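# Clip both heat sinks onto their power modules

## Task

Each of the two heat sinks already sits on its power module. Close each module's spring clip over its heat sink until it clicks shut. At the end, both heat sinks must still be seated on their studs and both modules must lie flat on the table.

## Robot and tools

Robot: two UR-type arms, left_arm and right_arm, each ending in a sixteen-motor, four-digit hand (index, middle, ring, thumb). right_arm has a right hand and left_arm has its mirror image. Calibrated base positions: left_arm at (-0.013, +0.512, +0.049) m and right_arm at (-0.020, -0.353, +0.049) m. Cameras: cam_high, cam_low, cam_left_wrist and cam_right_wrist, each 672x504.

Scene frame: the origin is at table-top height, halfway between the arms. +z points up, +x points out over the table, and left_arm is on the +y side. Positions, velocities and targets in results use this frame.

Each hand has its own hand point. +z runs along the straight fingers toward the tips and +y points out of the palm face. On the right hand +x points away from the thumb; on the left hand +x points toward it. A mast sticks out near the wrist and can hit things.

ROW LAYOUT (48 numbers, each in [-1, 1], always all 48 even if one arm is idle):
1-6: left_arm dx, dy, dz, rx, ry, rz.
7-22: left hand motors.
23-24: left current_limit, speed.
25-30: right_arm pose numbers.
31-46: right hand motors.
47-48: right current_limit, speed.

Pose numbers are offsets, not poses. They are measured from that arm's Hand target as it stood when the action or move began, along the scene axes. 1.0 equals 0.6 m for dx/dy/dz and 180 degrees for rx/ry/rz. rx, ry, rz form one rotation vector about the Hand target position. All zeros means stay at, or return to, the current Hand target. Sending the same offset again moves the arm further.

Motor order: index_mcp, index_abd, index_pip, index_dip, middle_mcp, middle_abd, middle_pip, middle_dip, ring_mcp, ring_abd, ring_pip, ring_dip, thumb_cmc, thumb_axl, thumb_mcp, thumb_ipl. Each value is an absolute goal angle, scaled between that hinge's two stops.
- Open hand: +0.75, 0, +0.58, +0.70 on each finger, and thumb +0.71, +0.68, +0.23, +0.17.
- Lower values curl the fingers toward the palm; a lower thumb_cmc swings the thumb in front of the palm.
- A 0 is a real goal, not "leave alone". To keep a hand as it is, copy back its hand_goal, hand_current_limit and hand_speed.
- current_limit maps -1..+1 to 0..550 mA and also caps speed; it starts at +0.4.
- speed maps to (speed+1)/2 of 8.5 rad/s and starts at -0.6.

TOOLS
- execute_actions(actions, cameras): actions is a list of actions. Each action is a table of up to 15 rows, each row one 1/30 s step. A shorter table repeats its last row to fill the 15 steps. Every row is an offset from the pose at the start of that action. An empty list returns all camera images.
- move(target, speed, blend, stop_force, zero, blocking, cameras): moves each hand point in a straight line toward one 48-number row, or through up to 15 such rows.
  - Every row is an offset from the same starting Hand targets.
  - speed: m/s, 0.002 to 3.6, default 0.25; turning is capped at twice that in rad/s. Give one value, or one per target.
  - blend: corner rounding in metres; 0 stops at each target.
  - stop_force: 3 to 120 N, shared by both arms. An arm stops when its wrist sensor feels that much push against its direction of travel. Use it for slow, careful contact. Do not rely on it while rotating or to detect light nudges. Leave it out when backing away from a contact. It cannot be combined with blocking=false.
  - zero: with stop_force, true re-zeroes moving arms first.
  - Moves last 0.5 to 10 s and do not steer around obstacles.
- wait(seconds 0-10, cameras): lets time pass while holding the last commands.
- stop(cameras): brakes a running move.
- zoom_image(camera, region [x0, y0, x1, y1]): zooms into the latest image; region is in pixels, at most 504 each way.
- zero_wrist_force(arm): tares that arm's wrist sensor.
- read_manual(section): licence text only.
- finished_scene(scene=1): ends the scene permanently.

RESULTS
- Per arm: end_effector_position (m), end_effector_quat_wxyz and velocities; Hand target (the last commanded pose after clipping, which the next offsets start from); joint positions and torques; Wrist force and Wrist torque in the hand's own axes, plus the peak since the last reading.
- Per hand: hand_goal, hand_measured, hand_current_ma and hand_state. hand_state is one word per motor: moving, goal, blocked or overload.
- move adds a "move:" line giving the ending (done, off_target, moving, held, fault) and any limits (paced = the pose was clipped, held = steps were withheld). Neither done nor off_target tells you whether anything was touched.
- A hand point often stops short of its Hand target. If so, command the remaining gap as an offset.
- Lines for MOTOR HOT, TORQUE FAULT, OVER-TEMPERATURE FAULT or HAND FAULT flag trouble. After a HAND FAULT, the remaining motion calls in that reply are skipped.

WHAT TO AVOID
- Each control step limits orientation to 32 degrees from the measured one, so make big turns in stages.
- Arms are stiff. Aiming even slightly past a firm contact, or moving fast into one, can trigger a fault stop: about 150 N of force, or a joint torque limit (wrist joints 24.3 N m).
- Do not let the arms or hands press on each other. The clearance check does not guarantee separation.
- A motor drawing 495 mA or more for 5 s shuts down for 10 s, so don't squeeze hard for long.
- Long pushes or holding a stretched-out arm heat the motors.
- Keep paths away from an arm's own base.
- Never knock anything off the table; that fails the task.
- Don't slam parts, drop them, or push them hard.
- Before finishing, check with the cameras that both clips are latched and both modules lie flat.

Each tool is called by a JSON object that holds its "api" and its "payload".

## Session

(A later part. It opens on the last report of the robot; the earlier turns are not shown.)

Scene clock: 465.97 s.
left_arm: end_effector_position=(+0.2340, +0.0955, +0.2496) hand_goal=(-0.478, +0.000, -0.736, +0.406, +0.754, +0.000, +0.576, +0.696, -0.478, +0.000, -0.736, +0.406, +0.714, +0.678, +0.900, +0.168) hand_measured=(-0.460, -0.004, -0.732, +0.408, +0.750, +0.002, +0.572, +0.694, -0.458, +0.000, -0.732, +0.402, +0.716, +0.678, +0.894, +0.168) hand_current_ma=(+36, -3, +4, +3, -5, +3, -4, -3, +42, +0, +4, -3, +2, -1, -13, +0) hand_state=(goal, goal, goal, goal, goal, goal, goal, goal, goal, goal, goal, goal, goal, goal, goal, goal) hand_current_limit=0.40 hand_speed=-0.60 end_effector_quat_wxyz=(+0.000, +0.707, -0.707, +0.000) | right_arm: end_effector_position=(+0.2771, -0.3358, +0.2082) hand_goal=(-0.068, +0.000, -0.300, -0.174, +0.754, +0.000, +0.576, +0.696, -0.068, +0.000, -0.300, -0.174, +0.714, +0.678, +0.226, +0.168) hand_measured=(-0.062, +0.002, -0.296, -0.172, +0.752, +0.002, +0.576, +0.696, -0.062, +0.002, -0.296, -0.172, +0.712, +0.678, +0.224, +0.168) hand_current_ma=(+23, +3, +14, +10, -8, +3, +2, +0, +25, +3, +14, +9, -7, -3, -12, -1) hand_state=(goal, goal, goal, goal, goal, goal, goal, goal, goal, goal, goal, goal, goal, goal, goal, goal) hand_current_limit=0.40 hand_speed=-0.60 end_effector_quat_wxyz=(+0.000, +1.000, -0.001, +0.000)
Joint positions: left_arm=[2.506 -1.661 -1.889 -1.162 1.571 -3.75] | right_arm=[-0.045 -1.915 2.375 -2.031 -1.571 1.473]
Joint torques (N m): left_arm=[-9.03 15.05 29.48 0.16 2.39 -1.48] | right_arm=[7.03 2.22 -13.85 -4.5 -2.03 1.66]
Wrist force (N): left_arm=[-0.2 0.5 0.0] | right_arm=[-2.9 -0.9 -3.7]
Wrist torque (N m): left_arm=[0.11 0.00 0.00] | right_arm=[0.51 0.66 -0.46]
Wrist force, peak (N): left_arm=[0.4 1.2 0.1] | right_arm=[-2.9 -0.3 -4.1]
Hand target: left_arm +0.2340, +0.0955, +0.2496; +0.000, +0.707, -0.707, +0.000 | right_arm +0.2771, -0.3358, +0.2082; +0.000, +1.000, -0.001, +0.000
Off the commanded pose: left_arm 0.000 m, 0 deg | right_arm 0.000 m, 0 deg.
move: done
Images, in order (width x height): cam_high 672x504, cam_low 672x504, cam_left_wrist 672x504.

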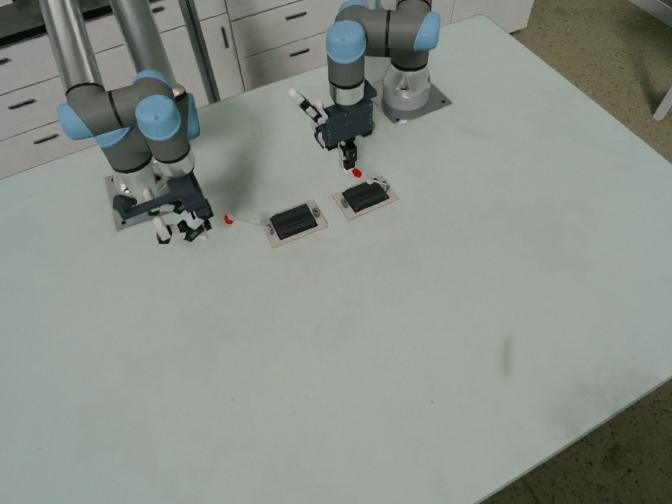

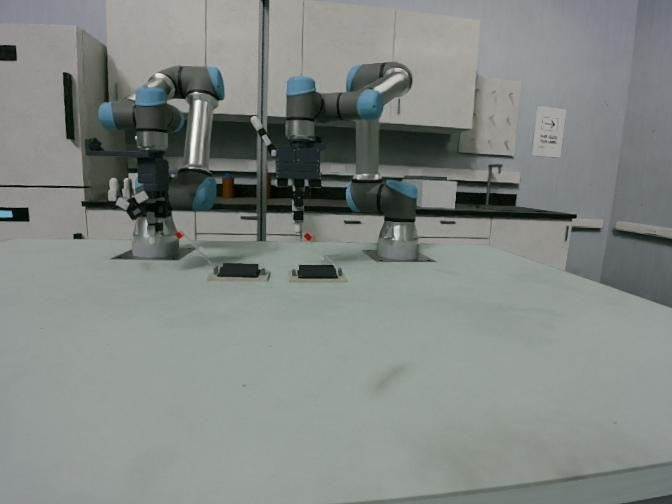

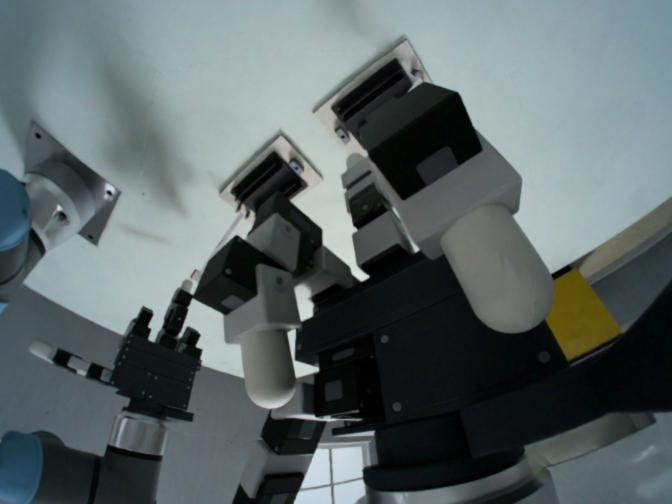

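{"api": "move", "payload": {"target": [[0,0,0.05,0,0,0, -0.479,0,-0.737,0.406, 0.754,0,0.576,0.696, -0.479,0,-0.737,0.406, 0.714,0.678,0.9,0.168, 0.4,-0.6, 0,0,0,0,0,0, -0.068,0,-0.30,-0.174, 0.754,0,0.576,0.696, -0.068,0,-0.30,-0.174, 0.714,0.678,0.226,0.168, 0.4,-0.6],[0,0.0675,0.05,0,0,0, -0.479,0,-0.737,0.406, 0.754,0,0.576,0.696, -0.479,0,-0.737,0.406, 0.714,0.678,0.9,0.168, 0.4,-0.6, 0,0,0,0,0,0, -0.068,0,-0.30,-0.174, 0.754,0,0.576,0.696, -0.068,0,-0.30,-0.174, 0.714,0.678,0.226,0.168, 0.4,-0.6],[0,0.0675,-0.016,0,0,0, -0.479,0,-0.737,0.406, 0.754,0,0.576,0.696, -0.479,0,-0.737,0.406, 0.714,0.678,0.9,0.168, 0.4,-0.6, 0,0,0,0,0,0, -0.068,0,-0.30,-0.174, 0.754,0,0.576,0.696, -0.068,0,-0.30,-0.174, 0.714,0.678,0.226,0.168, 0.4,-0.6],[0,0.024,-0.0582,0,0,0, -0.479,0,-0.737,0.406, 0.754,0,0.576,0.696, -0.479,0,-0.737,0.406, 0.714,0.678,0.9,0.168, 0.4,-0.6, 0,0,0,0,0,0, -0.068,0,-0.30,-0.174, 0.754,0,0.576,0.696, -0.068,0,-0.30,-0.174, 0.714,0.678,0.226,0.168, 0.4,-0.6],[0,-0.0045,-0.1077,0,0,0, -0.479,0,-0.737,0.406, 0.754,0,0.576,0.696, -0.479,0,-0.737,0.406, 0.714,0.678,0.9,0.168, 0.4,-0.6, 0,0,0,0,0,0, -0.068,0,-0.30,-0.174, 0.754,0,0.576,0.696, -0.068,0,-0.30,-0.174, 0.714,0.678,0.226,0.168, 0.4,-0.6]], "cameras": ["cam_high","cam_low","cam_left_wrist"], "speed": 0.06, "blend": 0.005, "stop_force": 15}}

{"api": "zoom_image", "payload": {"camera": "cam_high", "region": [320, 100, 440, 230]}}

{"api": "zoom_image", "payload": {"camera": "cam_low", "region": [260, 180, 420, 300]}}

{"api": "zoom_image", "payload": {"camera": "cam_left_wrist", "region": [160, 20, 420, 280]}}

Scene clock: 502.23 s.
left_arm: end_effector_position=(+0.2340, +0.0928, +0.1850) hand_goal=(-0.478, +0.000, -0.736, +0.406, +0.754, +0.000, +0.576, +0.696, -0.478, +0.000, -0.736, +0.406, +0.714, +0.678, +0.900, +0.168) hand_measured=(-0.462, -0.004, -0.732, +0.408, +0.750, +0.002, +0.572, +0.694, -0.458, +0.000, -0.732, +0.402, +0.716, +0.678, +0.894, +0.168) hand_current_ma=(+35, -3, +4, +3, -5, +3, -4, -3, +42, +0, +4, -3, +2, -1, -13, +0) hand_state=(goal, goal, goal, goal, goal, goal, goal, goal, goal, goal, goal, goal, goal, goal, goal, goal) hand_current_limit=0.40 hand_speed=-0.60 end_effector_quat_wxyz=(+0.000, +0.707, -0.707, +0.000) | right_arm: end_effector_position=(+0.2771, -0.3358, +0.2082) hand_goal=(-0.068, +0.000, -0.300, -0.174, +0.754, +0.000, +0.576, +0.696, -0.068, +0.000, -0.300, -0.174, +0.714, +0.678, +0.226, +0.168) hand_measured=(-0.062, +0.002, -0.296, -0.172, +0.752, +0.002, +0.576, +0.696, -0.062, +0.002, -0.296, -0.172, +0.712, +0.678, +0.224, +0.168) hand_current_ma=(+23, +3, +14, +10, -8, +3, +2, +0, +25, +3, +14, +9, -7, -3, -12, -1) hand_state=(goal, goal, goal, goal, goal, goal, goal, goal, goal, goal, goal, goal, goal, goal, goal, goal) hand_current_limit=0.40 hand_speed=-0.60 end_effector_quat_wxyz=(+0.000, +1.000, -0.001, +0.000)
Joint positions: left_arm=[2.502 -1.743 -1.981 -0.988 1.571 -3.754] | right_arm=[-0.045 -1.915 2.375 -2.031 -1.571 1.473]
Joint torques (N m): left_arm=[-9.79 16.54 27.48 4.43 2.39 -1.46] | right_arm=[6.92 0.95 -14.04 -4.37 -1.74 1.41]
Wrist force (N): left_arm=[-0.1 0.2 0.1] | right_arm=[-2.8 -0.6 -3.5]
Wrist torque (N m): left_arm=[0.03 0.01 0.02] | right_arm=[0.54 0.64 -0.45]
Wrist force, peak (N): left_arm=[-0.3 0.7 0.6] | right_arm=[-3.2 -0.7 -3.8]
Hand target: left_arm +0.2340, +0.0928, +0.1850; +0.000, +0.707, -0.707, +0.000 | right_arm +0.2771, -0.3358, +0.2082; +0.000, +1.000, -0.001, +0.000
Off the commanded pose: left_arm 0.000 m, 0 deg | right_arm 0.000 m, 0 deg.
move: done
Images, in order (width x height): cam_high 672x504, cam_low 672x504, cam_left_wrist 672x504.

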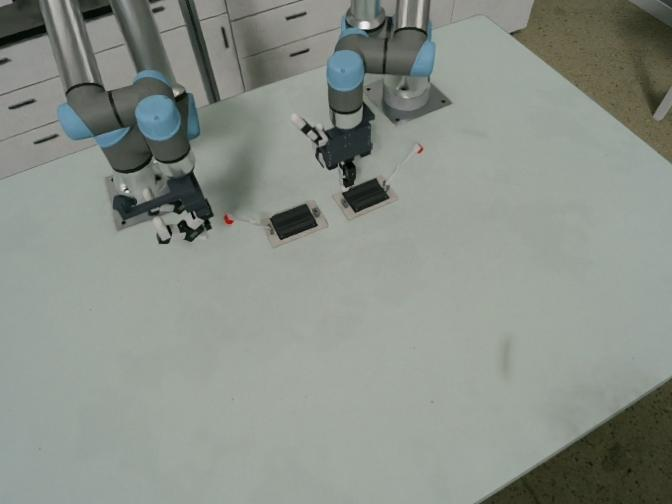

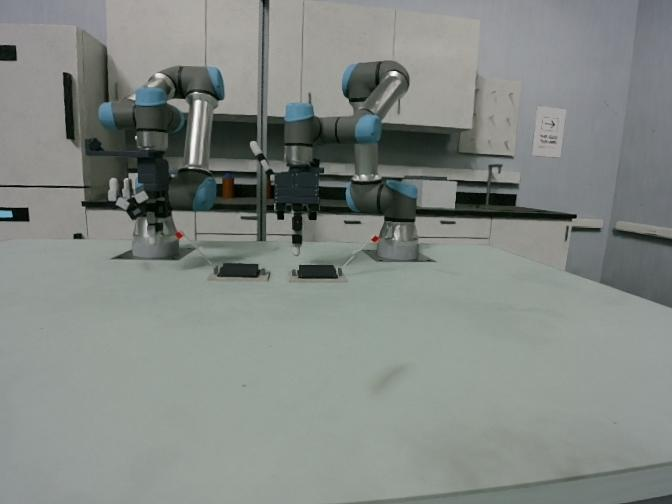

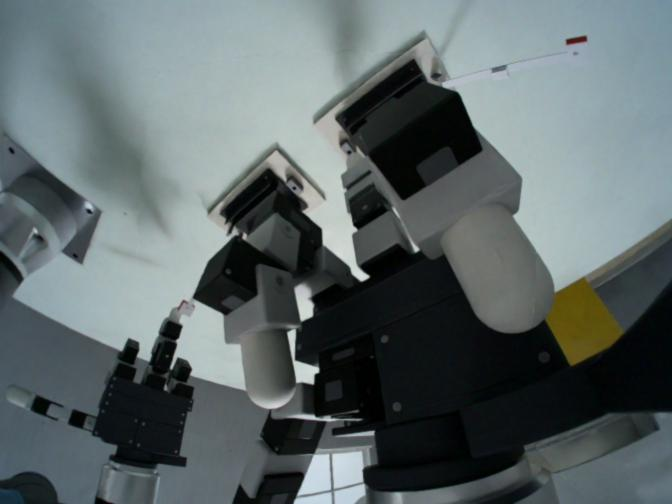

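Scaled by 3.877 from the camera's 672x504 image, which has a finer 960x720 frame.

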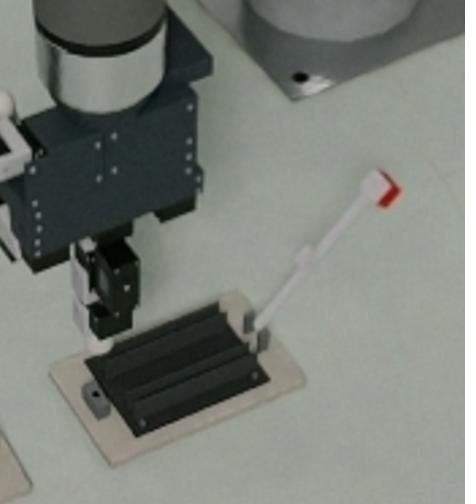

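Scaled by 3.150 from the camera's 672x504 image, which has a finer 960x720 frame.

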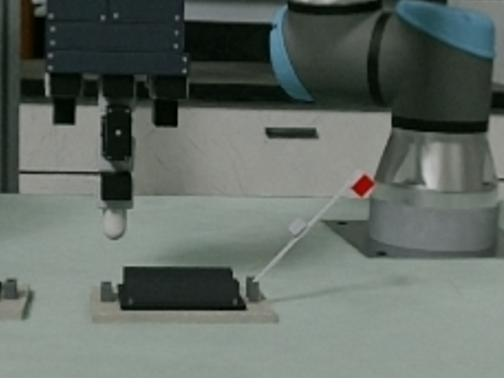

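Scaled by 1.938 from the camera's 672x504 image, which has a finer 960x720 frame.

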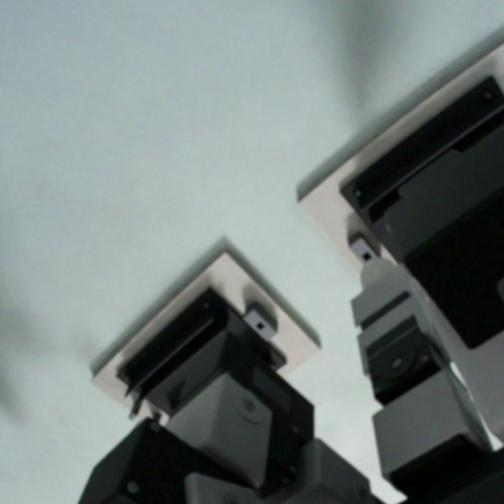

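{"api": "move", "payload": {"target": [[0,0,0.1917,0,0,0, -0.479,0,-0.737,0.406, 0.754,0,0.576,0.696, -0.479,0,-0.737,0.406, 0.714,0.678,0.9,0.168, 0.4,-0.6, 0,0,0,0,0,0, -0.068,0,-0.30,-0.174, 0.754,0,0.576,0.696, -0.068,0,-0.30,-0.174, 0.714,0.678,0.226,0.168, 0.4,-0.6],[0.1333,0.5557,0.1917,0,0,0, -0.479,0,0.576,0.696, -0.479,0,-0.737,0.406, -0.479,0,-0.737,0.406, 0.714,0.678,0.9,0.168, 0.4,-0.6, 0,0,0,0,0,0, -0.068,0,-0.30,-0.174, 0.754,0,0.576,0.696, -0.068,0,-0.30,-0.174, 0.714,0.678,0.226,0.168, 0.4,-0.6],[0.1333,0.5557,-0.2083,0,0,0, -0.479,0,0.576,0.696, -0.479,0,-0.737,0.406, -0.479,0,-0.737,0.406, 0.714,0.678,0.9,0.168, 0.4,-0.6, 0,0,0,0,0,0, -0.068,0,-0.30,-0.174, 0.754,0,0.576,0.696, -0.068,0,-0.30,-0.174, 0.714,0.678,0.226,0.168, 0.4,-0.6],[0.1333,0.4658,-0.2087,0,0,0, -0.479,0,0.576,0.696, -0.479,0,-0.737,0.406, -0.479,0,-0.737,0.406, 0.714,0.678,0.9,0.168, 0.4,-0.6, 0,0,0,0,0,0, -0.068,0,-0.30,-0.174, 0.754,0,0.576,0.696, -0.068,0,-0.30,-0.174, 0.714,0.678,0.226,0.168, 0.4,-0.6]], "speed": [0.25,0.25,0.25,0.1], "blend": [0.03,0,0.02,0], "cameras": ["cam_low"]}}

{"api": "move", "payload": {"target": [[0,-0.0177,0.0275,0,0,0, -0.479,0,0.576,0.696, -0.479,0,-0.737,0.406, -0.479,0,-0.737,0.406, 0.714,0.678,0.9,0.168, 0.4,-0.6, 0,0,0,0,0,0, -0.068,0,-0.30,-0.174, 0.754,0,0.576,0.696, -0.068,0,-0.30,-0.174, 0.714,0.678,0.226,0.168, 0.4,-0.6],[0,-0.0577,0.0683,0,0,0, -0.479,0,0.576,0.696, -0.479,0,-0.737,0.406, -0.479,0,-0.737,0.406, 0.714,0.678,0.9,0.168, 0.4,-0.6, 0,0,0,0,0,0, -0.068,0,-0.30,-0.174, 0.754,0,0.576,0.696, -0.068,0,-0.30,-0.174, 0.714,0.678,0.226,0.168, 0.4,-0.6],[0,-0.1015,0.093,0,0,0, -0.479,0,0.576,0.696, -0.479,0,-0.737,0.406, -0.479,0,-0.737,0.406, 0.714,0.678,0.9,0.168, 0.4,-0.6, 0,0,0,0,0,0, -0.068,0,-0.30,-0.174, 0.754,0,0.576,0.696, -0.068,0,-0.30,-0.174, 0.714,0.678,0.226,0.168, 0.4,-0.6],[0,-0.1503,0.1055,0,0,0, -0.479,0,0.576,0.696, -0.479,0,-0.737,0.406, -0.479,0,-0.737,0.406, 0.714,0.678,0.9,0.168, 0.4,-0.6, 0,0,0,0,0,0, -0.068,0,-0.30,-0.174, 0.754,0,0.576,0.696, -0.068,0,-0.30,-0.174, 0.714,0.678,0.226,0.168, 0.4,-0.6],[0,-0.2008,0.105,0,0,0, -0.479,0,0.576,0.696, -0.479,0,-0.737,0.406, -0.479,0,-0.737,0.406, 0.714,0.678,0.9,0.168, 0.4,-0.6, 0,0,0,0,0,0, -0.068,0,-0.30,-0.174, 0.754,0,0.576,0.696, -0.068,0,-0.30,-0.174, 0.714,0.678,0.226,0.168, 0.4,-0.6],[0,-0.2493,0.0915,0,0,0, -0.479,0,0.576,0.696, -0.479,0,-0.737,0.406, -0.479,0,-0.737,0.406, 0.714,0.678,0.9,0.168, 0.4,-0.6, 0,0,0,0,0,0, -0.068,0,-0.30,-0.174, 0.754,0,0.576,0.696, -0.068,0,-0.30,-0.174, 0.714,0.678,0.226,0.168, 0.4,-0.6],[0,-0.2927,0.0658,0,0,0, -0.479,0,0.576,0.696, -0.479,0,-0.737,0.406, -0.479,0,-0.737,0.406, 0.714,0.678,0.9,0.168, 0.4,-0.6, 0,0,0,0,0,0, -0.068,0,-0.30,-0.174, 0.754,0,0.576,0.696, -0.068,0,-0.30,-0.174, 0.714,0.678,0.226,0.168, 0.4,-0.6],[0,-0.328,0.0298,0,0,0, -0.479,0,0.576,0.696, -0.479,0,-0.737,0.406, -0.479,0,-0.737,0.406, 0.714,0.678,0.9,0.168, 0.4,-0.6, 0,0,0,0,0,0, -0.068,0,-0.30,-0.174, 0.754,0,0.576,0.696, -0.068,0,-0.30,-0.174, 0.714,0.678,0.226,0.168, 0.4,-0.6],[0,-0.3427,0.0073,0,0,0, -0.479,0,0.576,0.696, -0.479,0,-0.737,0.406, -0.479,0,-0.737,0.406, 0.714,0.678,0.9,0.168, 0.4,-0.6, 0,0,0,0,0,0, -0.068,0,-0.30,-0.174, 0.754,0,0.576,0.696, -0.068,0,-0.30,-0.174, 0.714,0.678,0.226,0.168, 0.4,-0.6]], "speed": 0.08, "blend": 0.008, "cameras": ["cam_low","cam_high"]}}

{"api": "move", "payload": {"target": [[0,0,0.31,0,0,0, -0.479,0,0.576,0.696, -0.479,0,-0.737,0.406, -0.479,0,-0.737,0.406, 0.714,0.678,0.9,0.168, 0.4,-0.6, 0,0,0,0,0,0, -0.068,0,-0.30,-0.174, 0.754,0,0.576,0.696, -0.068,0,-0.30,-0.174, 0.714,0.678,0.226,0.168, 0.4,-0.6],[-0.125,-0.0495,0.3467,0,0,0, -0.479,0,-0.737,0.406, 0.754,0,0.576,0.696, -0.479,0,-0.737,0.406, 0.714,0.678,0.9,0.168, 0.75,-0.4, 0,0,0,0,0,0, -0.068,0,-0.30,-0.174, 0.754,0,0.576,0.696, -0.068,0,-0.30,-0.174, 0.714,0.678,0.226,0.168, 0.4,-0.6],[-0.125,-0.0512,0.2932,0,0,0, -0.479,0,-0.737,0.406, 0.754,0,0.576,0.696, -0.479,0,-0.737,0.406, 0.714,0.678,0.9,0.168, 0.75,-0.4, 0,0,0,0,0,0, -0.068,0,-0.30,-0.174, 0.754,0,0.576,0.696, -0.068,0,-0.30,-0.174, 0.714,0.678,0.226,0.168, 0.4,-0.6],[-0.125,-0.0947,0.251,0,0,0, -0.479,0,-0.737,0.406, 0.754,0,0.576,0.696, -0.479,0,-0.737,0.406, 0.714,0.678,0.9,0.168, 0.75,-0.4, 0,0,0,0,0,0, -0.068,0,-0.30,-0.174, 0.754,0,0.576,0.696, -0.068,0,-0.30,-0.174, 0.714,0.678,0.226,0.168, 0.4,-0.6],[-0.125,-0.1232,0.2015,0,0,0, -0.479,0,-0.737,0.406, 0.754,0,0.576,0.696, -0.479,0,-0.737,0.406, 0.714,0.678,0.9,0.168, 0.75,-0.4, 0,0,0,0,0,0, -0.068,0,-0.30,-0.174, 0.754,0,0.576,0.696, -0.068,0,-0.30,-0.174, 0.714,0.678,0.226,0.168, 0.4,-0.6]], "speed": [0.25,0.2,0.08,0.06,0.06], "blend": [0,0,0.005,0.005,0], "cameras": ["cam_low","cam_high","cam_left_wrist"]}}

{"api": "zoom_image", "payload": {"camera": "cam_low", "region": [260, 180, 420, 300]}}

{"api": "zoom_image", "payload": {"camera": "cam_high", "region": [320, 100, 440, 230]}}

Scene clock: 592.63 s.
left_arm: end_effector_position=(+0.3140, +0.3724, +0.0598) hand_goal=(-0.478, +0.000, +0.576, +0.696, -0.478, +0.000, -0.736, +0.406, -0.478, +0.000, -0.736, +0.406, +0.714, +0.678, +0.900, +0.168) hand_measured=(-0.462, -0.004, +0.576, +0.694, -0.462, +0.002, -0.732, +0.408, -0.460, +0.000, -0.732, +0.402, +0.716, +0.678, +0.894, +0.168) hand_current_ma=(+33, -3, +0, -2, +35, +2, +4, +3, +41, +0, +4, -3, +2, -1, -12, +0) hand_state=(goal, goal, goal, goal, goal, goal, goal, goal, goal, goal, goal, goal, goal, goal, goal, goal) hand_current_limit=0.40 hand_speed=-0.60 end_effector_quat_wxyz=(+0.000, +0.707, -0.707, +0.000) | right_arm: end_effector_position=(+0.2771, -0.3358, +0.2082) hand_goal=(-0.068, +0.000, -0.300, -0.174, +0.754, +0.000, +0.576, +0.696, -0.068, +0.000, -0.300, -0.174, +0.714, +0.678, +0.226, +0.168) hand_measured=(-0.062, +0.002, -0.296, -0.172, +0.752, +0.002, +0.576, +0.696, -0.062, +0.002, -0.296, -0.172, +0.712, +0.678, +0.224, +0.168) hand_current_ma=(+23, +3, +14, +10, -8, +3, +2, +0, +25, +3, +14, +9, -7, -3, -12, -1) hand_state=(goal, goal, goal, goal, goal, goal, goal, goal, goal, goal, goal, goal, goal, goal, goal, goal) hand_current_limit=0.40 hand_speed=-0.60 end_effector_quat_wxyz=(+0.000, +1.000, -0.001, +0.000)
Joint positions: left_arm=[3.154 -1.816 -2.348 -0.548 1.571 -3.102] | right_arm=[-0.045 -1.915 2.375 -2.031 -1.571 1.473]
Joint torques (N m): left_arm=[-11.16 13.91 21.76 -0.06 2.68 -1.53] | right_arm=[7.08 1.66 -15.14 -4.47 -1.88 1.46]
Wrist force (N): left_arm=[0.0 0.2 0.1] | right_arm=[-3.0 -0.4 -3.9]
Wrist torque (N m): left_arm=[0.14 0.04 0.01] | right_arm=[0.58 0.67 -0.45]
Wrist force, peak (N): left_arm=[-0.2 0.4 1.5] | right_arm=[-3.2 -0.7 -3.9]
Hand target: left_arm +0.3140, +0.3722, +0.0597; +0.000, +0.707, -0.707, +0.000 | right_arm +0.2771, -0.3358, +0.2082; +0.000, +1.000, -0.001, +0.000
Off the commanded pose: left_arm 0.000 m, 0 deg | right_arm 0.000 m, 0 deg.
move: done
Images, in order (width x height): cam_low 672x504.

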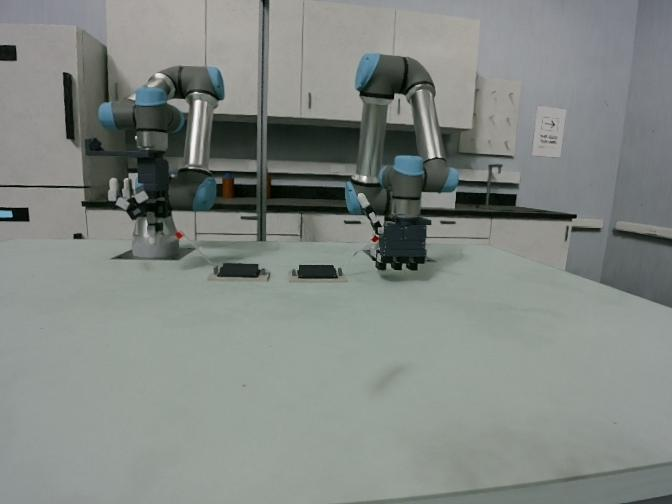

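Scene clock: 596.33 s.
left_arm: end_effector_position=(+0.3140, +0.1667, +0.0642) hand_goal=(-0.478, +0.000, +0.576, +0.696, -0.478, +0.000, -0.736, +0.406, -0.478, +0.000, -0.736, +0.406, +0.714, +0.678, +0.900, +0.168) hand_measured=(-0.460, -0.004, +0.584, +0.694, -0.462, +0.002, -0.732, +0.408, -0.460, +0.000, -0.732, +0.402, +0.716, +0.678, +0.894, +0.168) hand_current_ma=(+36, -5, +10, -2, +35, +2, +4, +3, +41, +0, +4, -3, +2, -1, -12, +0) hand_state=(goal, goal, goal, goal, goal, goal, goal, goal, goal, goal, goal, goal, goal, goal, goal, goal) hand_current_limit=0.40 hand_speed=-0.60 end_effector_quat_wxyz=(+0.000, +0.707, -0.707, +0.000) | right_arm: end_effector_position=(+0.2771, -0.3358, +0.2082) hand_goal=(-0.068, +0.000, -0.300, -0.174, +0.754, +0.000, +0.576, +0.696, -0.068, +0.000, -0.300, -0.174, +0.714, +0.678, +0.226, +0.168) hand_measured=(-0.062, +0.002, -0.296, -0.172, +0.752, +0.002, +0.576, +0.696, -0.062, +0.002, -0.296, -0.172, +0.712, +0.678, +0.224, +0.168) hand_current_ma=(+23, +3, +14, +10, -8, +3, +2, +0, +25, +3, +14, +9, -7, -3, -12, -1) hand_state=(goal, goal, goal, goal, goal, goal, goal, goal, goal, goal, goal, goal, goal, goal, goal, goal) hand_current_limit=0.40 hand_speed=-0.60 end_effector_quat_wxyz=(+0.000, +1.000, -0.001, +0.000)
Joint positions: left_arm=[2.708 -1.971 -2.079 -0.662 1.571 -3.548] | right_arm=[-0.045 -1.915 2.375 -2.031 -1.571 1.473]
Joint torques (N m): left_arm=[-10.03 23.1 24.68 4.37 2.51 -1.32] | right_arm=[7.52 1.21 -14.82 -4.21 -1.96 1.23]
Wrist force (N): left_arm=[-0.1 0.5 -0.1] | right_arm=[-3.0 -0.4 -3.4]
Wrist torque (N m): left_arm=[0.20 0.05 -0.02] | right_arm=[0.54 0.67 -0.46]
Wrist force, peak (N): left_arm=[-1.4 0.0 2.8] | right_arm=[-3.2 -0.6 -3.8]
Hand target: left_arm +0.3140, +0.1666, +0.0641; +0.000, +0.707, -0.707, +0.000 | right_arm +0.2771, -0.3358, +0.2082; +0.000, +1.000, -0.001, +0.000
Off the commanded pose: left_arm 0.000 m, 0 deg | right_arm 0.000 m, 0 deg.
move: done
Images, in order (width x height): cam_high 672x504, cam_low 672x504.

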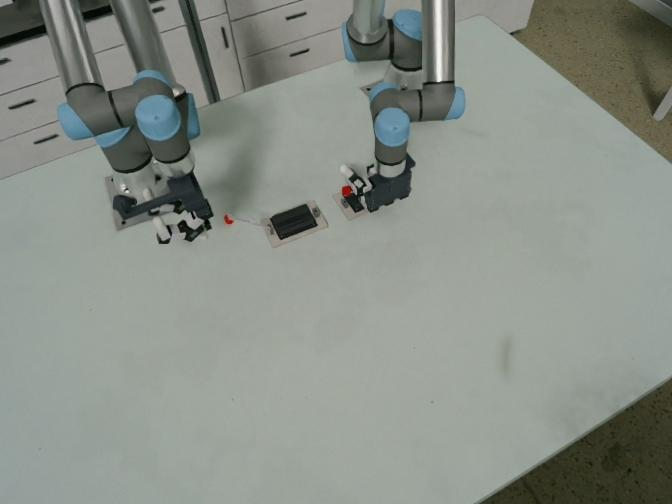

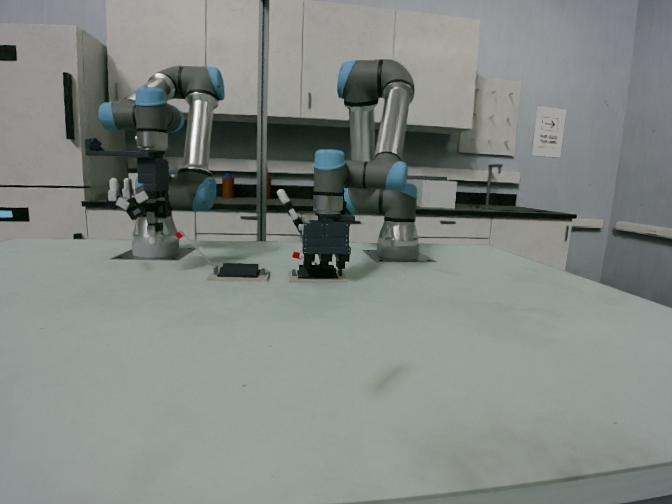

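Scene clock: 601.73 s.
left_arm: end_effector_position=(+0.2389, +0.0928, +0.1851) hand_goal=(-0.478, +0.000, -0.736, +0.406, +0.754, +0.000, +0.576, +0.696, -0.478, +0.000, -0.736, +0.406, +0.714, +0.678, +0.900, +0.168) hand_measured=(-0.462, -0.004, -0.732, +0.408, +0.750, +0.000, +0.574, +0.694, -0.460, +0.000, -0.732, +0.402, +0.716, +0.678, +0.894, +0.168) hand_current_ma=(+35, -3, +4, +3, -4, +0, -3, -3, +40, +0, +4, -3, +2, -1, -12, +0) hand_state=(goal, goal, goal, goal, goal, goal, goal, goal, goal, goal, goal, goal, goal, goal, goal, goal) hand_current_limit=0.75 hand_speed=-0.40 end_effector_quat_wxyz=(+0.000, +0.707, -0.707, +0.000) | right_arm: end_effector_position=(+0.2771, -0.3358, +0.2082) hand_goal=(-0.068, +0.000, -0.300, -0.174, +0.754, +0.000, +0.576, +0.696, -0.068, +0.000, -0.300, -0.174, +0.714, +0.678, +0.226, +0.168) hand_measured=(-0.062, +0.002, -0.296, -0.172, +0.752, +0.002, +0.576, +0.696, -0.062, +0.002, -0.296, -0.172, +0.712, +0.678, +0.224, +0.168) hand_current_ma=(+23, +3, +14, +10, -8, +3, +2, +0, +25, +3, +14, +9, -7, -3, -12, -1) hand_state=(goal, goal, goal, goal, goal, goal, goal, goal, goal, goal, goal, goal, goal, goal, goal, goal) hand_current_limit=0.40 hand_speed=-0.60 end_effector_quat_wxyz=(+0.000, +1.000, -0.001, +0.000)
Joint positions: left_arm=[2.507 -1.75 -1.972 -0.99 1.571 -3.749] | right_arm=[-0.045 -1.915 2.375 -2.031 -1.571 1.473]
Joint torques (N m): left_arm=[-9.73 18.39 16.48 4.48 -0.87 -1.42] | right_arm=[6.2 1 -14.49 -4.52 -1.87 1.48]
Wrist force (N): left_arm=[-0.2 0.4 0.1] | right_arm=[-2.8 -0.5 -3.6]
Wrist torque (N m): left_arm=[0.04 0.00 0.01] | right_arm=[0.55 0.65 -0.44]
Wrist force, peak (N): left_arm=[-0.1 0.8 -1.5] | right_arm=[-3.0 -0.5 -4.0]
Hand target: left_arm +0.2390, +0.0927, +0.1850; +0.000, +0.707, -0.707, +0.000 | right_arm +0.2771, -0.3358, +0.2082; +0.000, +1.000, -0.001, +0.000
Off the commanded pose: left_arm 0.000 m, 0 deg | right_arm 0.000 m, 0 deg.
move: done
Images, in order (width x height): cam_high 672x504, cam_low 672x504, cam_left_wrist 672x504.

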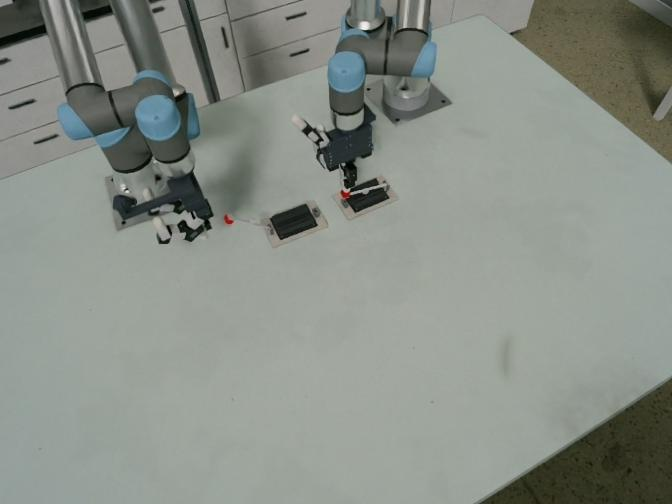

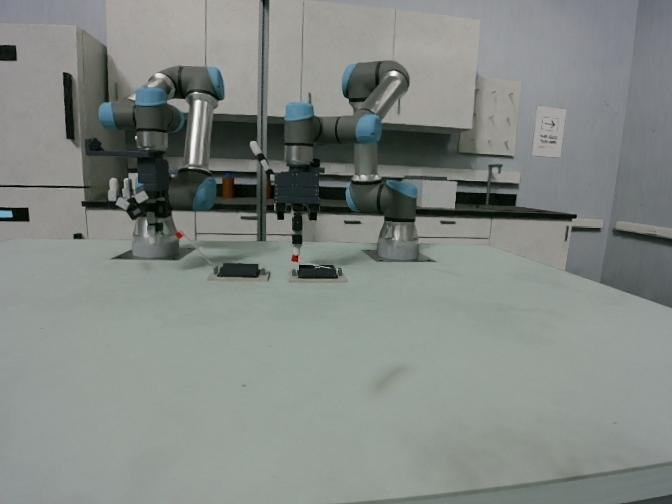

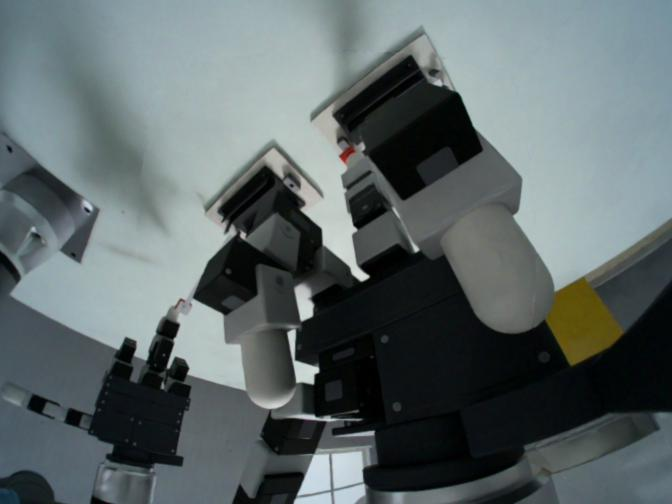

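Scaled by 3.150 from the camera's 672x504 image, which has a finer 960x720 frame.

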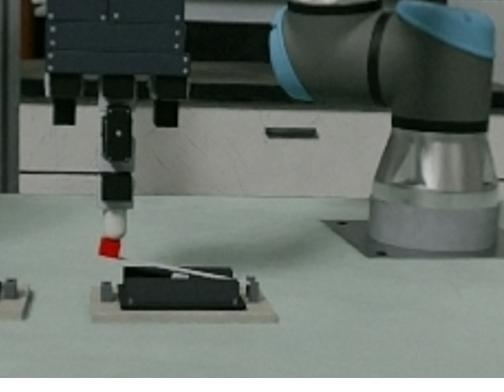

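Scaled by 3.877 from the camera's 672x504 image, which has a finer 960x720 frame.

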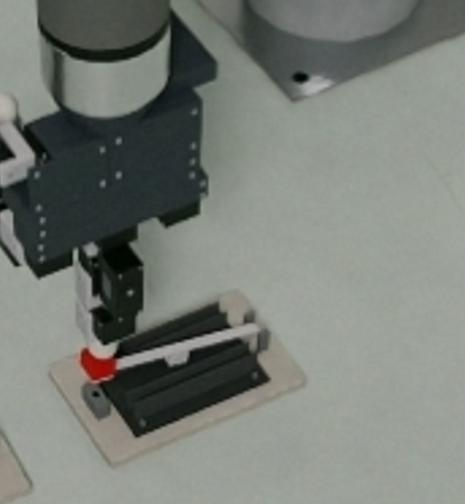

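{"api": "move", "payload": {"target": [[0,-0.0113,-0.0362,0,0,0, -0.479,0,-0.737,0.406, 0.754,0,0.576,0.696, -0.479,0,-0.737,0.406, 0.714,0.678,0.9,0.168, 0.75,-0.4, 0,0,0,0,0,0, -0.068,0,-0.30,-0.174, 0.754,0,0.576,0.696, -0.068,0,-0.30,-0.174, 0.714,0.678,0.226,0.168, 0.4,-0.6],[0,-0.0147,-0.0917,0,0,0, -0.479,0,-0.737,0.406, 0.754,0,0.576,0.696, -0.479,0,-0.737,0.406, 0.714,0.678,0.9,0.168, 0.75,-0.4, 0,0,0,0,0,0, -0.068,0,-0.30,-0.174, 0.754,0,0.576,0.696, -0.068,0,-0.30,-0.174, 0.714,0.678,0.226,0.168, 0.4,-0.6]], "speed": 0.03, "stop_force": 35, "cameras": ["cam_low","cam_high","cam_left_wrist"]}}

{"api": "zoom_image", "payload": {"camera": "cam_low", "region": [260, 220, 380, 300]}}

{"api": "zoom_image", "payload": {"camera": "cam_high", "region": [320, 140, 410, 230]}}

Scene clock: 616.47 s.
left_arm: end_effector_position=(+0.2390, +0.0857, +0.1588) hand_goal=(-0.478, +0.000, -0.736, +0.406, +0.754, +0.000, +0.576, +0.696, -0.478, +0.000, -0.736, +0.406, +0.714, +0.678, +0.900, +0.168) hand_measured=(-0.462, -0.004, -0.732, +0.408, +0.750, -0.006, +0.574, +0.692, -0.460, +0.000, -0.732, +0.402, +0.716, +0.678, +0.894, +0.168) hand_current_ma=(+33, -3, +4, +3, -5, -7, -3, -5, +40, +0, +4, -3, +2, -1, -12, +0) hand_state=(goal, goal, goal, goal, goal, goal, goal, goal, goal, goal, goal, goal, goal, goal, goal, goal) hand_current_limit=0.75 hand_speed=-0.40 end_effector_quat_wxyz=(+0.000, +0.707, -0.707, +0.000) | right_arm: end_effector_position=(+0.2771, -0.3358, +0.2082) hand_goal=(-0.068, +0.000, -0.300, -0.174, +0.754, +0.000, +0.576, +0.696, -0.068, +0.000, -0.300, -0.174, +0.714, +0.678, +0.226, +0.168) hand_measured=(-0.062, +0.002, -0.296, -0.172, +0.752, +0.002, +0.576, +0.696, -0.062, +0.002, -0.296, -0.172, +0.712, +0.678, +0.224, +0.168) hand_current_ma=(+23, +3, +14, +10, -8, +3, +2, +0, +25, +3, +14, +9, -7, -3, -12, -1) hand_state=(goal, goal, goal, goal, goal, goal, goal, goal, goal, goal, goal, goal, goal, goal, goal, goal) hand_current_limit=0.40 hand_speed=-0.60 end_effector_quat_wxyz=(+0.000, +1.000, -0.001, +0.000)
Joint positions: left_arm=[2.496 -1.801 -1.99 -0.921 1.571 -3.76] | right_arm=[-0.045 -1.915 2.375 -2.031 -1.571 1.473]
Joint torques (N m): left_arm=[10.06 19.15 13.57 -3.29 2.05 1.4] | right_arm=[6.79 0.71 -14.36 -4.19 -1.92 1.56]
Wrist force (N): left_arm=[0.1 -0.1 -35.2] | right_arm=[-3.0 -0.4 -3.4]
Wrist torque (N m): left_arm=[2.77 -0.77 0.04] | right_arm=[0.55 0.66 -0.46]
Wrist force, peak (N): left_arm=[0.0 -0.8 -63.9] | right_arm=[-3.0 -0.9 -3.9]
Hand target: left_arm +0.2390, +0.0857, +0.1588; +0.000, +0.707, -0.707, +0.000 (not the last commanded pose) | right_arm +0.2771, -0.3358, +0.2082; +0.000, +1.000, -0.001, +0.000
Off the commanded pose: left_arm 0.029 m, 0 deg | right_arm 0.000 m, 0 deg.
move: contact (left_arm); path passed 1 of 2 targets
Images, in order (width x height): cam_high 672x504, cam_low 672x504, cam_left_wrist 672x504.

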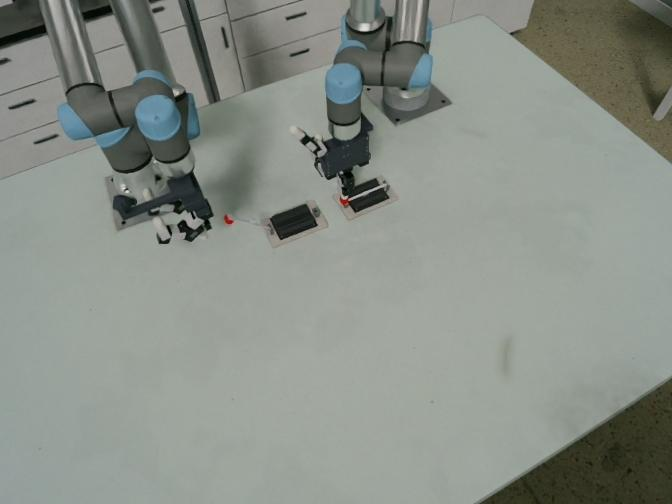

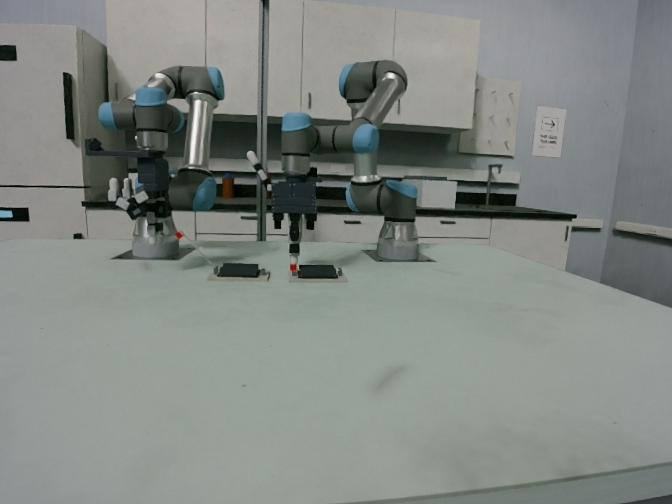

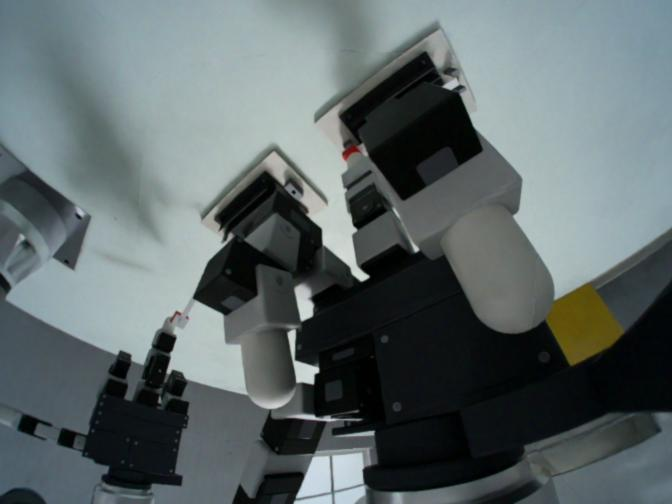

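Scaled by 4.200 from the camera's 672x504 image, which has a finer 960x720 frame.

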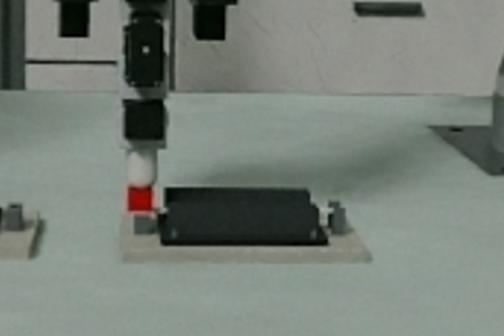

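Scaled by 5.600 from the camera's 672x504 image, which has a finer 960x720 frame.

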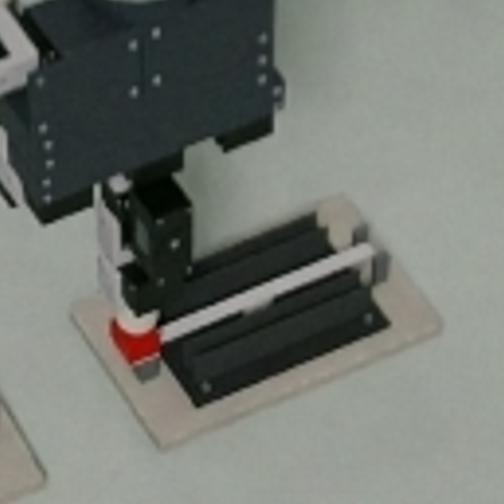

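{"api": "move", "payload": {"target": [0,0,0.05,0,0,0, -0.479,0,-0.737,0.406, 0.754,0,0.576,0.696, -0.479,0,-0.737,0.406, 0.714,0.678,0.9,0.168, 0.75,-0.4, 0,0,0,0,0,0, -0.068,0,-0.30,-0.174, 0.754,0,0.576,0.696, -0.068,0,-0.30,-0.174, 0.714,0.678,0.226,0.168, 0.4,-0.6], "speed": 0.1, "cameras": ["cam_low","cam_high","cam_left_wrist"]}}

{"api": "zoom_image", "payload": {"camera": "cam_low", "region": [260, 220, 380, 300]}}

{"api": "zoom_image", "payload": {"camera": "cam_high", "region": [320, 140, 410, 230]}}

Scene clock: 629.93 s.
left_arm: end_effector_position=(+0.2390, +0.0857, +0.1887) hand_goal=(-0.478, +0.000, -0.736, +0.406, +0.754, +0.000, +0.576, +0.696, -0.478, +0.000, -0.736, +0.406, +0.714, +0.678, +0.900, +0.168) hand_measured=(-0.462, -0.004, -0.732, +0.408, +0.752, -0.002, +0.574, +0.692, -0.460, +0.000, -0.732, +0.402, +0.716, +0.678, +0.894, +0.168) hand_current_ma=(+33, -3, +4, +3, -2, -2, -2, -3, +40, +0, +4, -3, +2, -1, -12, +0) hand_state=(goal, goal, goal, goal, goal, goal, goal, goal, goal, goal, goal, goal, goal, goal, goal, goal) hand_current_limit=0.75 hand_speed=-0.40 end_effector_quat_wxyz=(+0.000, +0.707, -0.707, +0.000) | right_arm: end_effector_position=(+0.2771, -0.3358, +0.2082) hand_goal=(-0.068, +0.000, -0.300, -0.174, +0.754, +0.000, +0.576, +0.696, -0.068, +0.000, -0.300, -0.174, +0.714, +0.678, +0.226, +0.168) hand_measured=(-0.062, +0.002, -0.296, -0.172, +0.752, +0.002, +0.576, +0.696, -0.062, +0.002, -0.296, -0.172, +0.712, +0.678, +0.224, +0.168) hand_current_ma=(+23, +3, +14, +10, -8, +3, +2, +0, +25, +3, +14, +9, -7, -3, -12, -1) hand_state=(goal, goal, goal, goal, goal, goal, goal, goal, goal, goal, goal, goal, goal, goal, goal, goal) hand_current_limit=0.40 hand_speed=-0.60 end_effector_quat_wxyz=(+0.000, +1.000, -0.001, +0.000)
Joint positions: left_arm=[2.496 -1.757 -1.953 -1.002 1.571 -3.76] | right_arm=[-0.045 -1.915 2.375 -2.031 -1.571 1.473]
Joint torques (N m): left_arm=[2.86 33.7 28.02 0.13 -2.5 -0.93] | right_arm=[6.24 -0.03 -14.42 -4.37 -1.74 1.58]
Wrist force (N): left_arm=[-0.2 0.2 0.2] | right_arm=[-2.9 -0.6 -3.5]
Wrist torque (N m): left_arm=[0.02 0.03 0.00] | right_arm=[0.53 0.65 -0.45]
Wrist force, peak (N): left_arm=[0.2 -0.2 -35.3] | right_arm=[-3.1 -0.8 -4.0]
Hand target: left_arm +0.2390, +0.0857, +0.1888; +0.000, +0.707, -0.707, +0.000 | right_arm +0.2771, -0.3358, +0.2082; +0.000, +1.000, -0.001, +0.000
Off the commanded pose: left_arm 0.000 m, 0 deg | right_arm 0.000 m, 0 deg.
move: done
Images, in order (width x height): cam_high 672x504, cam_low 672x504, cam_left_wrist 672x504.

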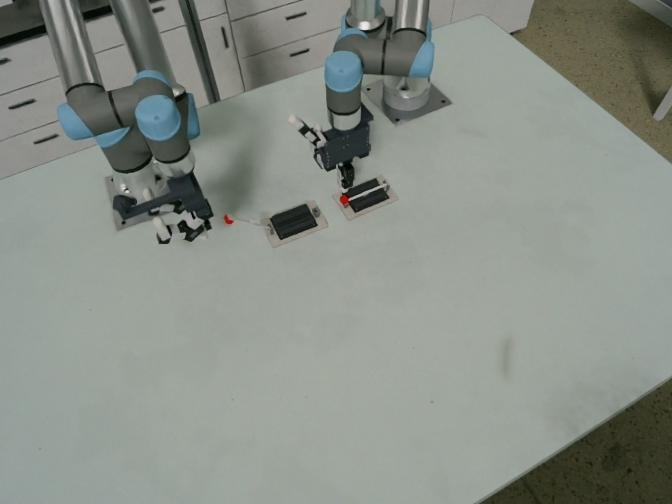

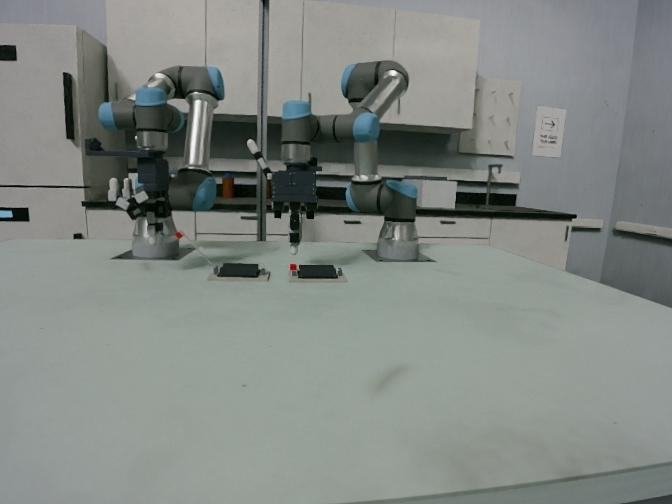

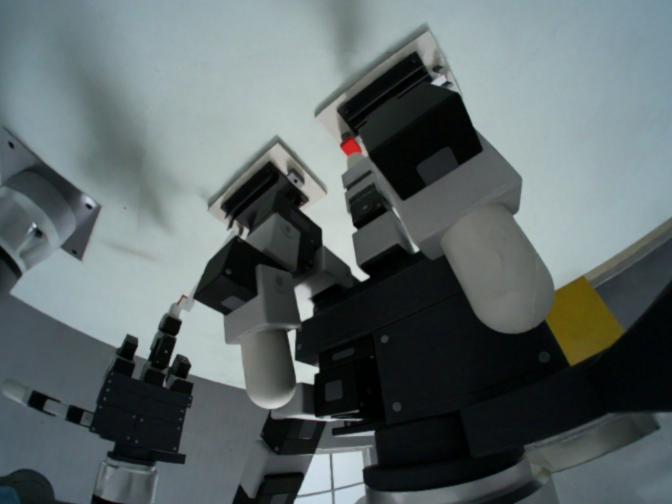

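Scaled by 4.200 from the camera's 672x504 image, which has a finer 960x720 frame.

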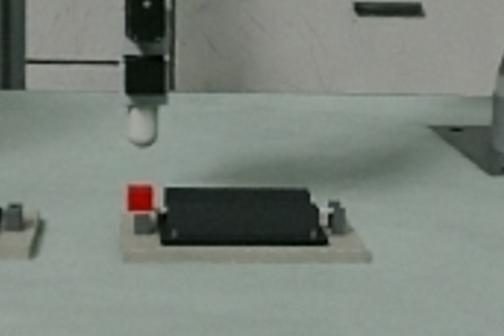

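Scaled by 5.600 from the camera's 672x504 image, which has a finer 960x720 frame.

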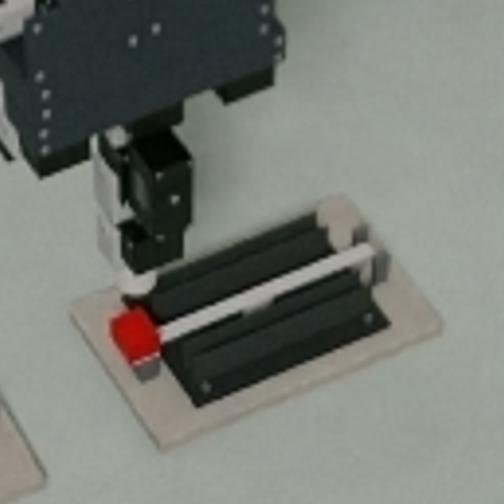

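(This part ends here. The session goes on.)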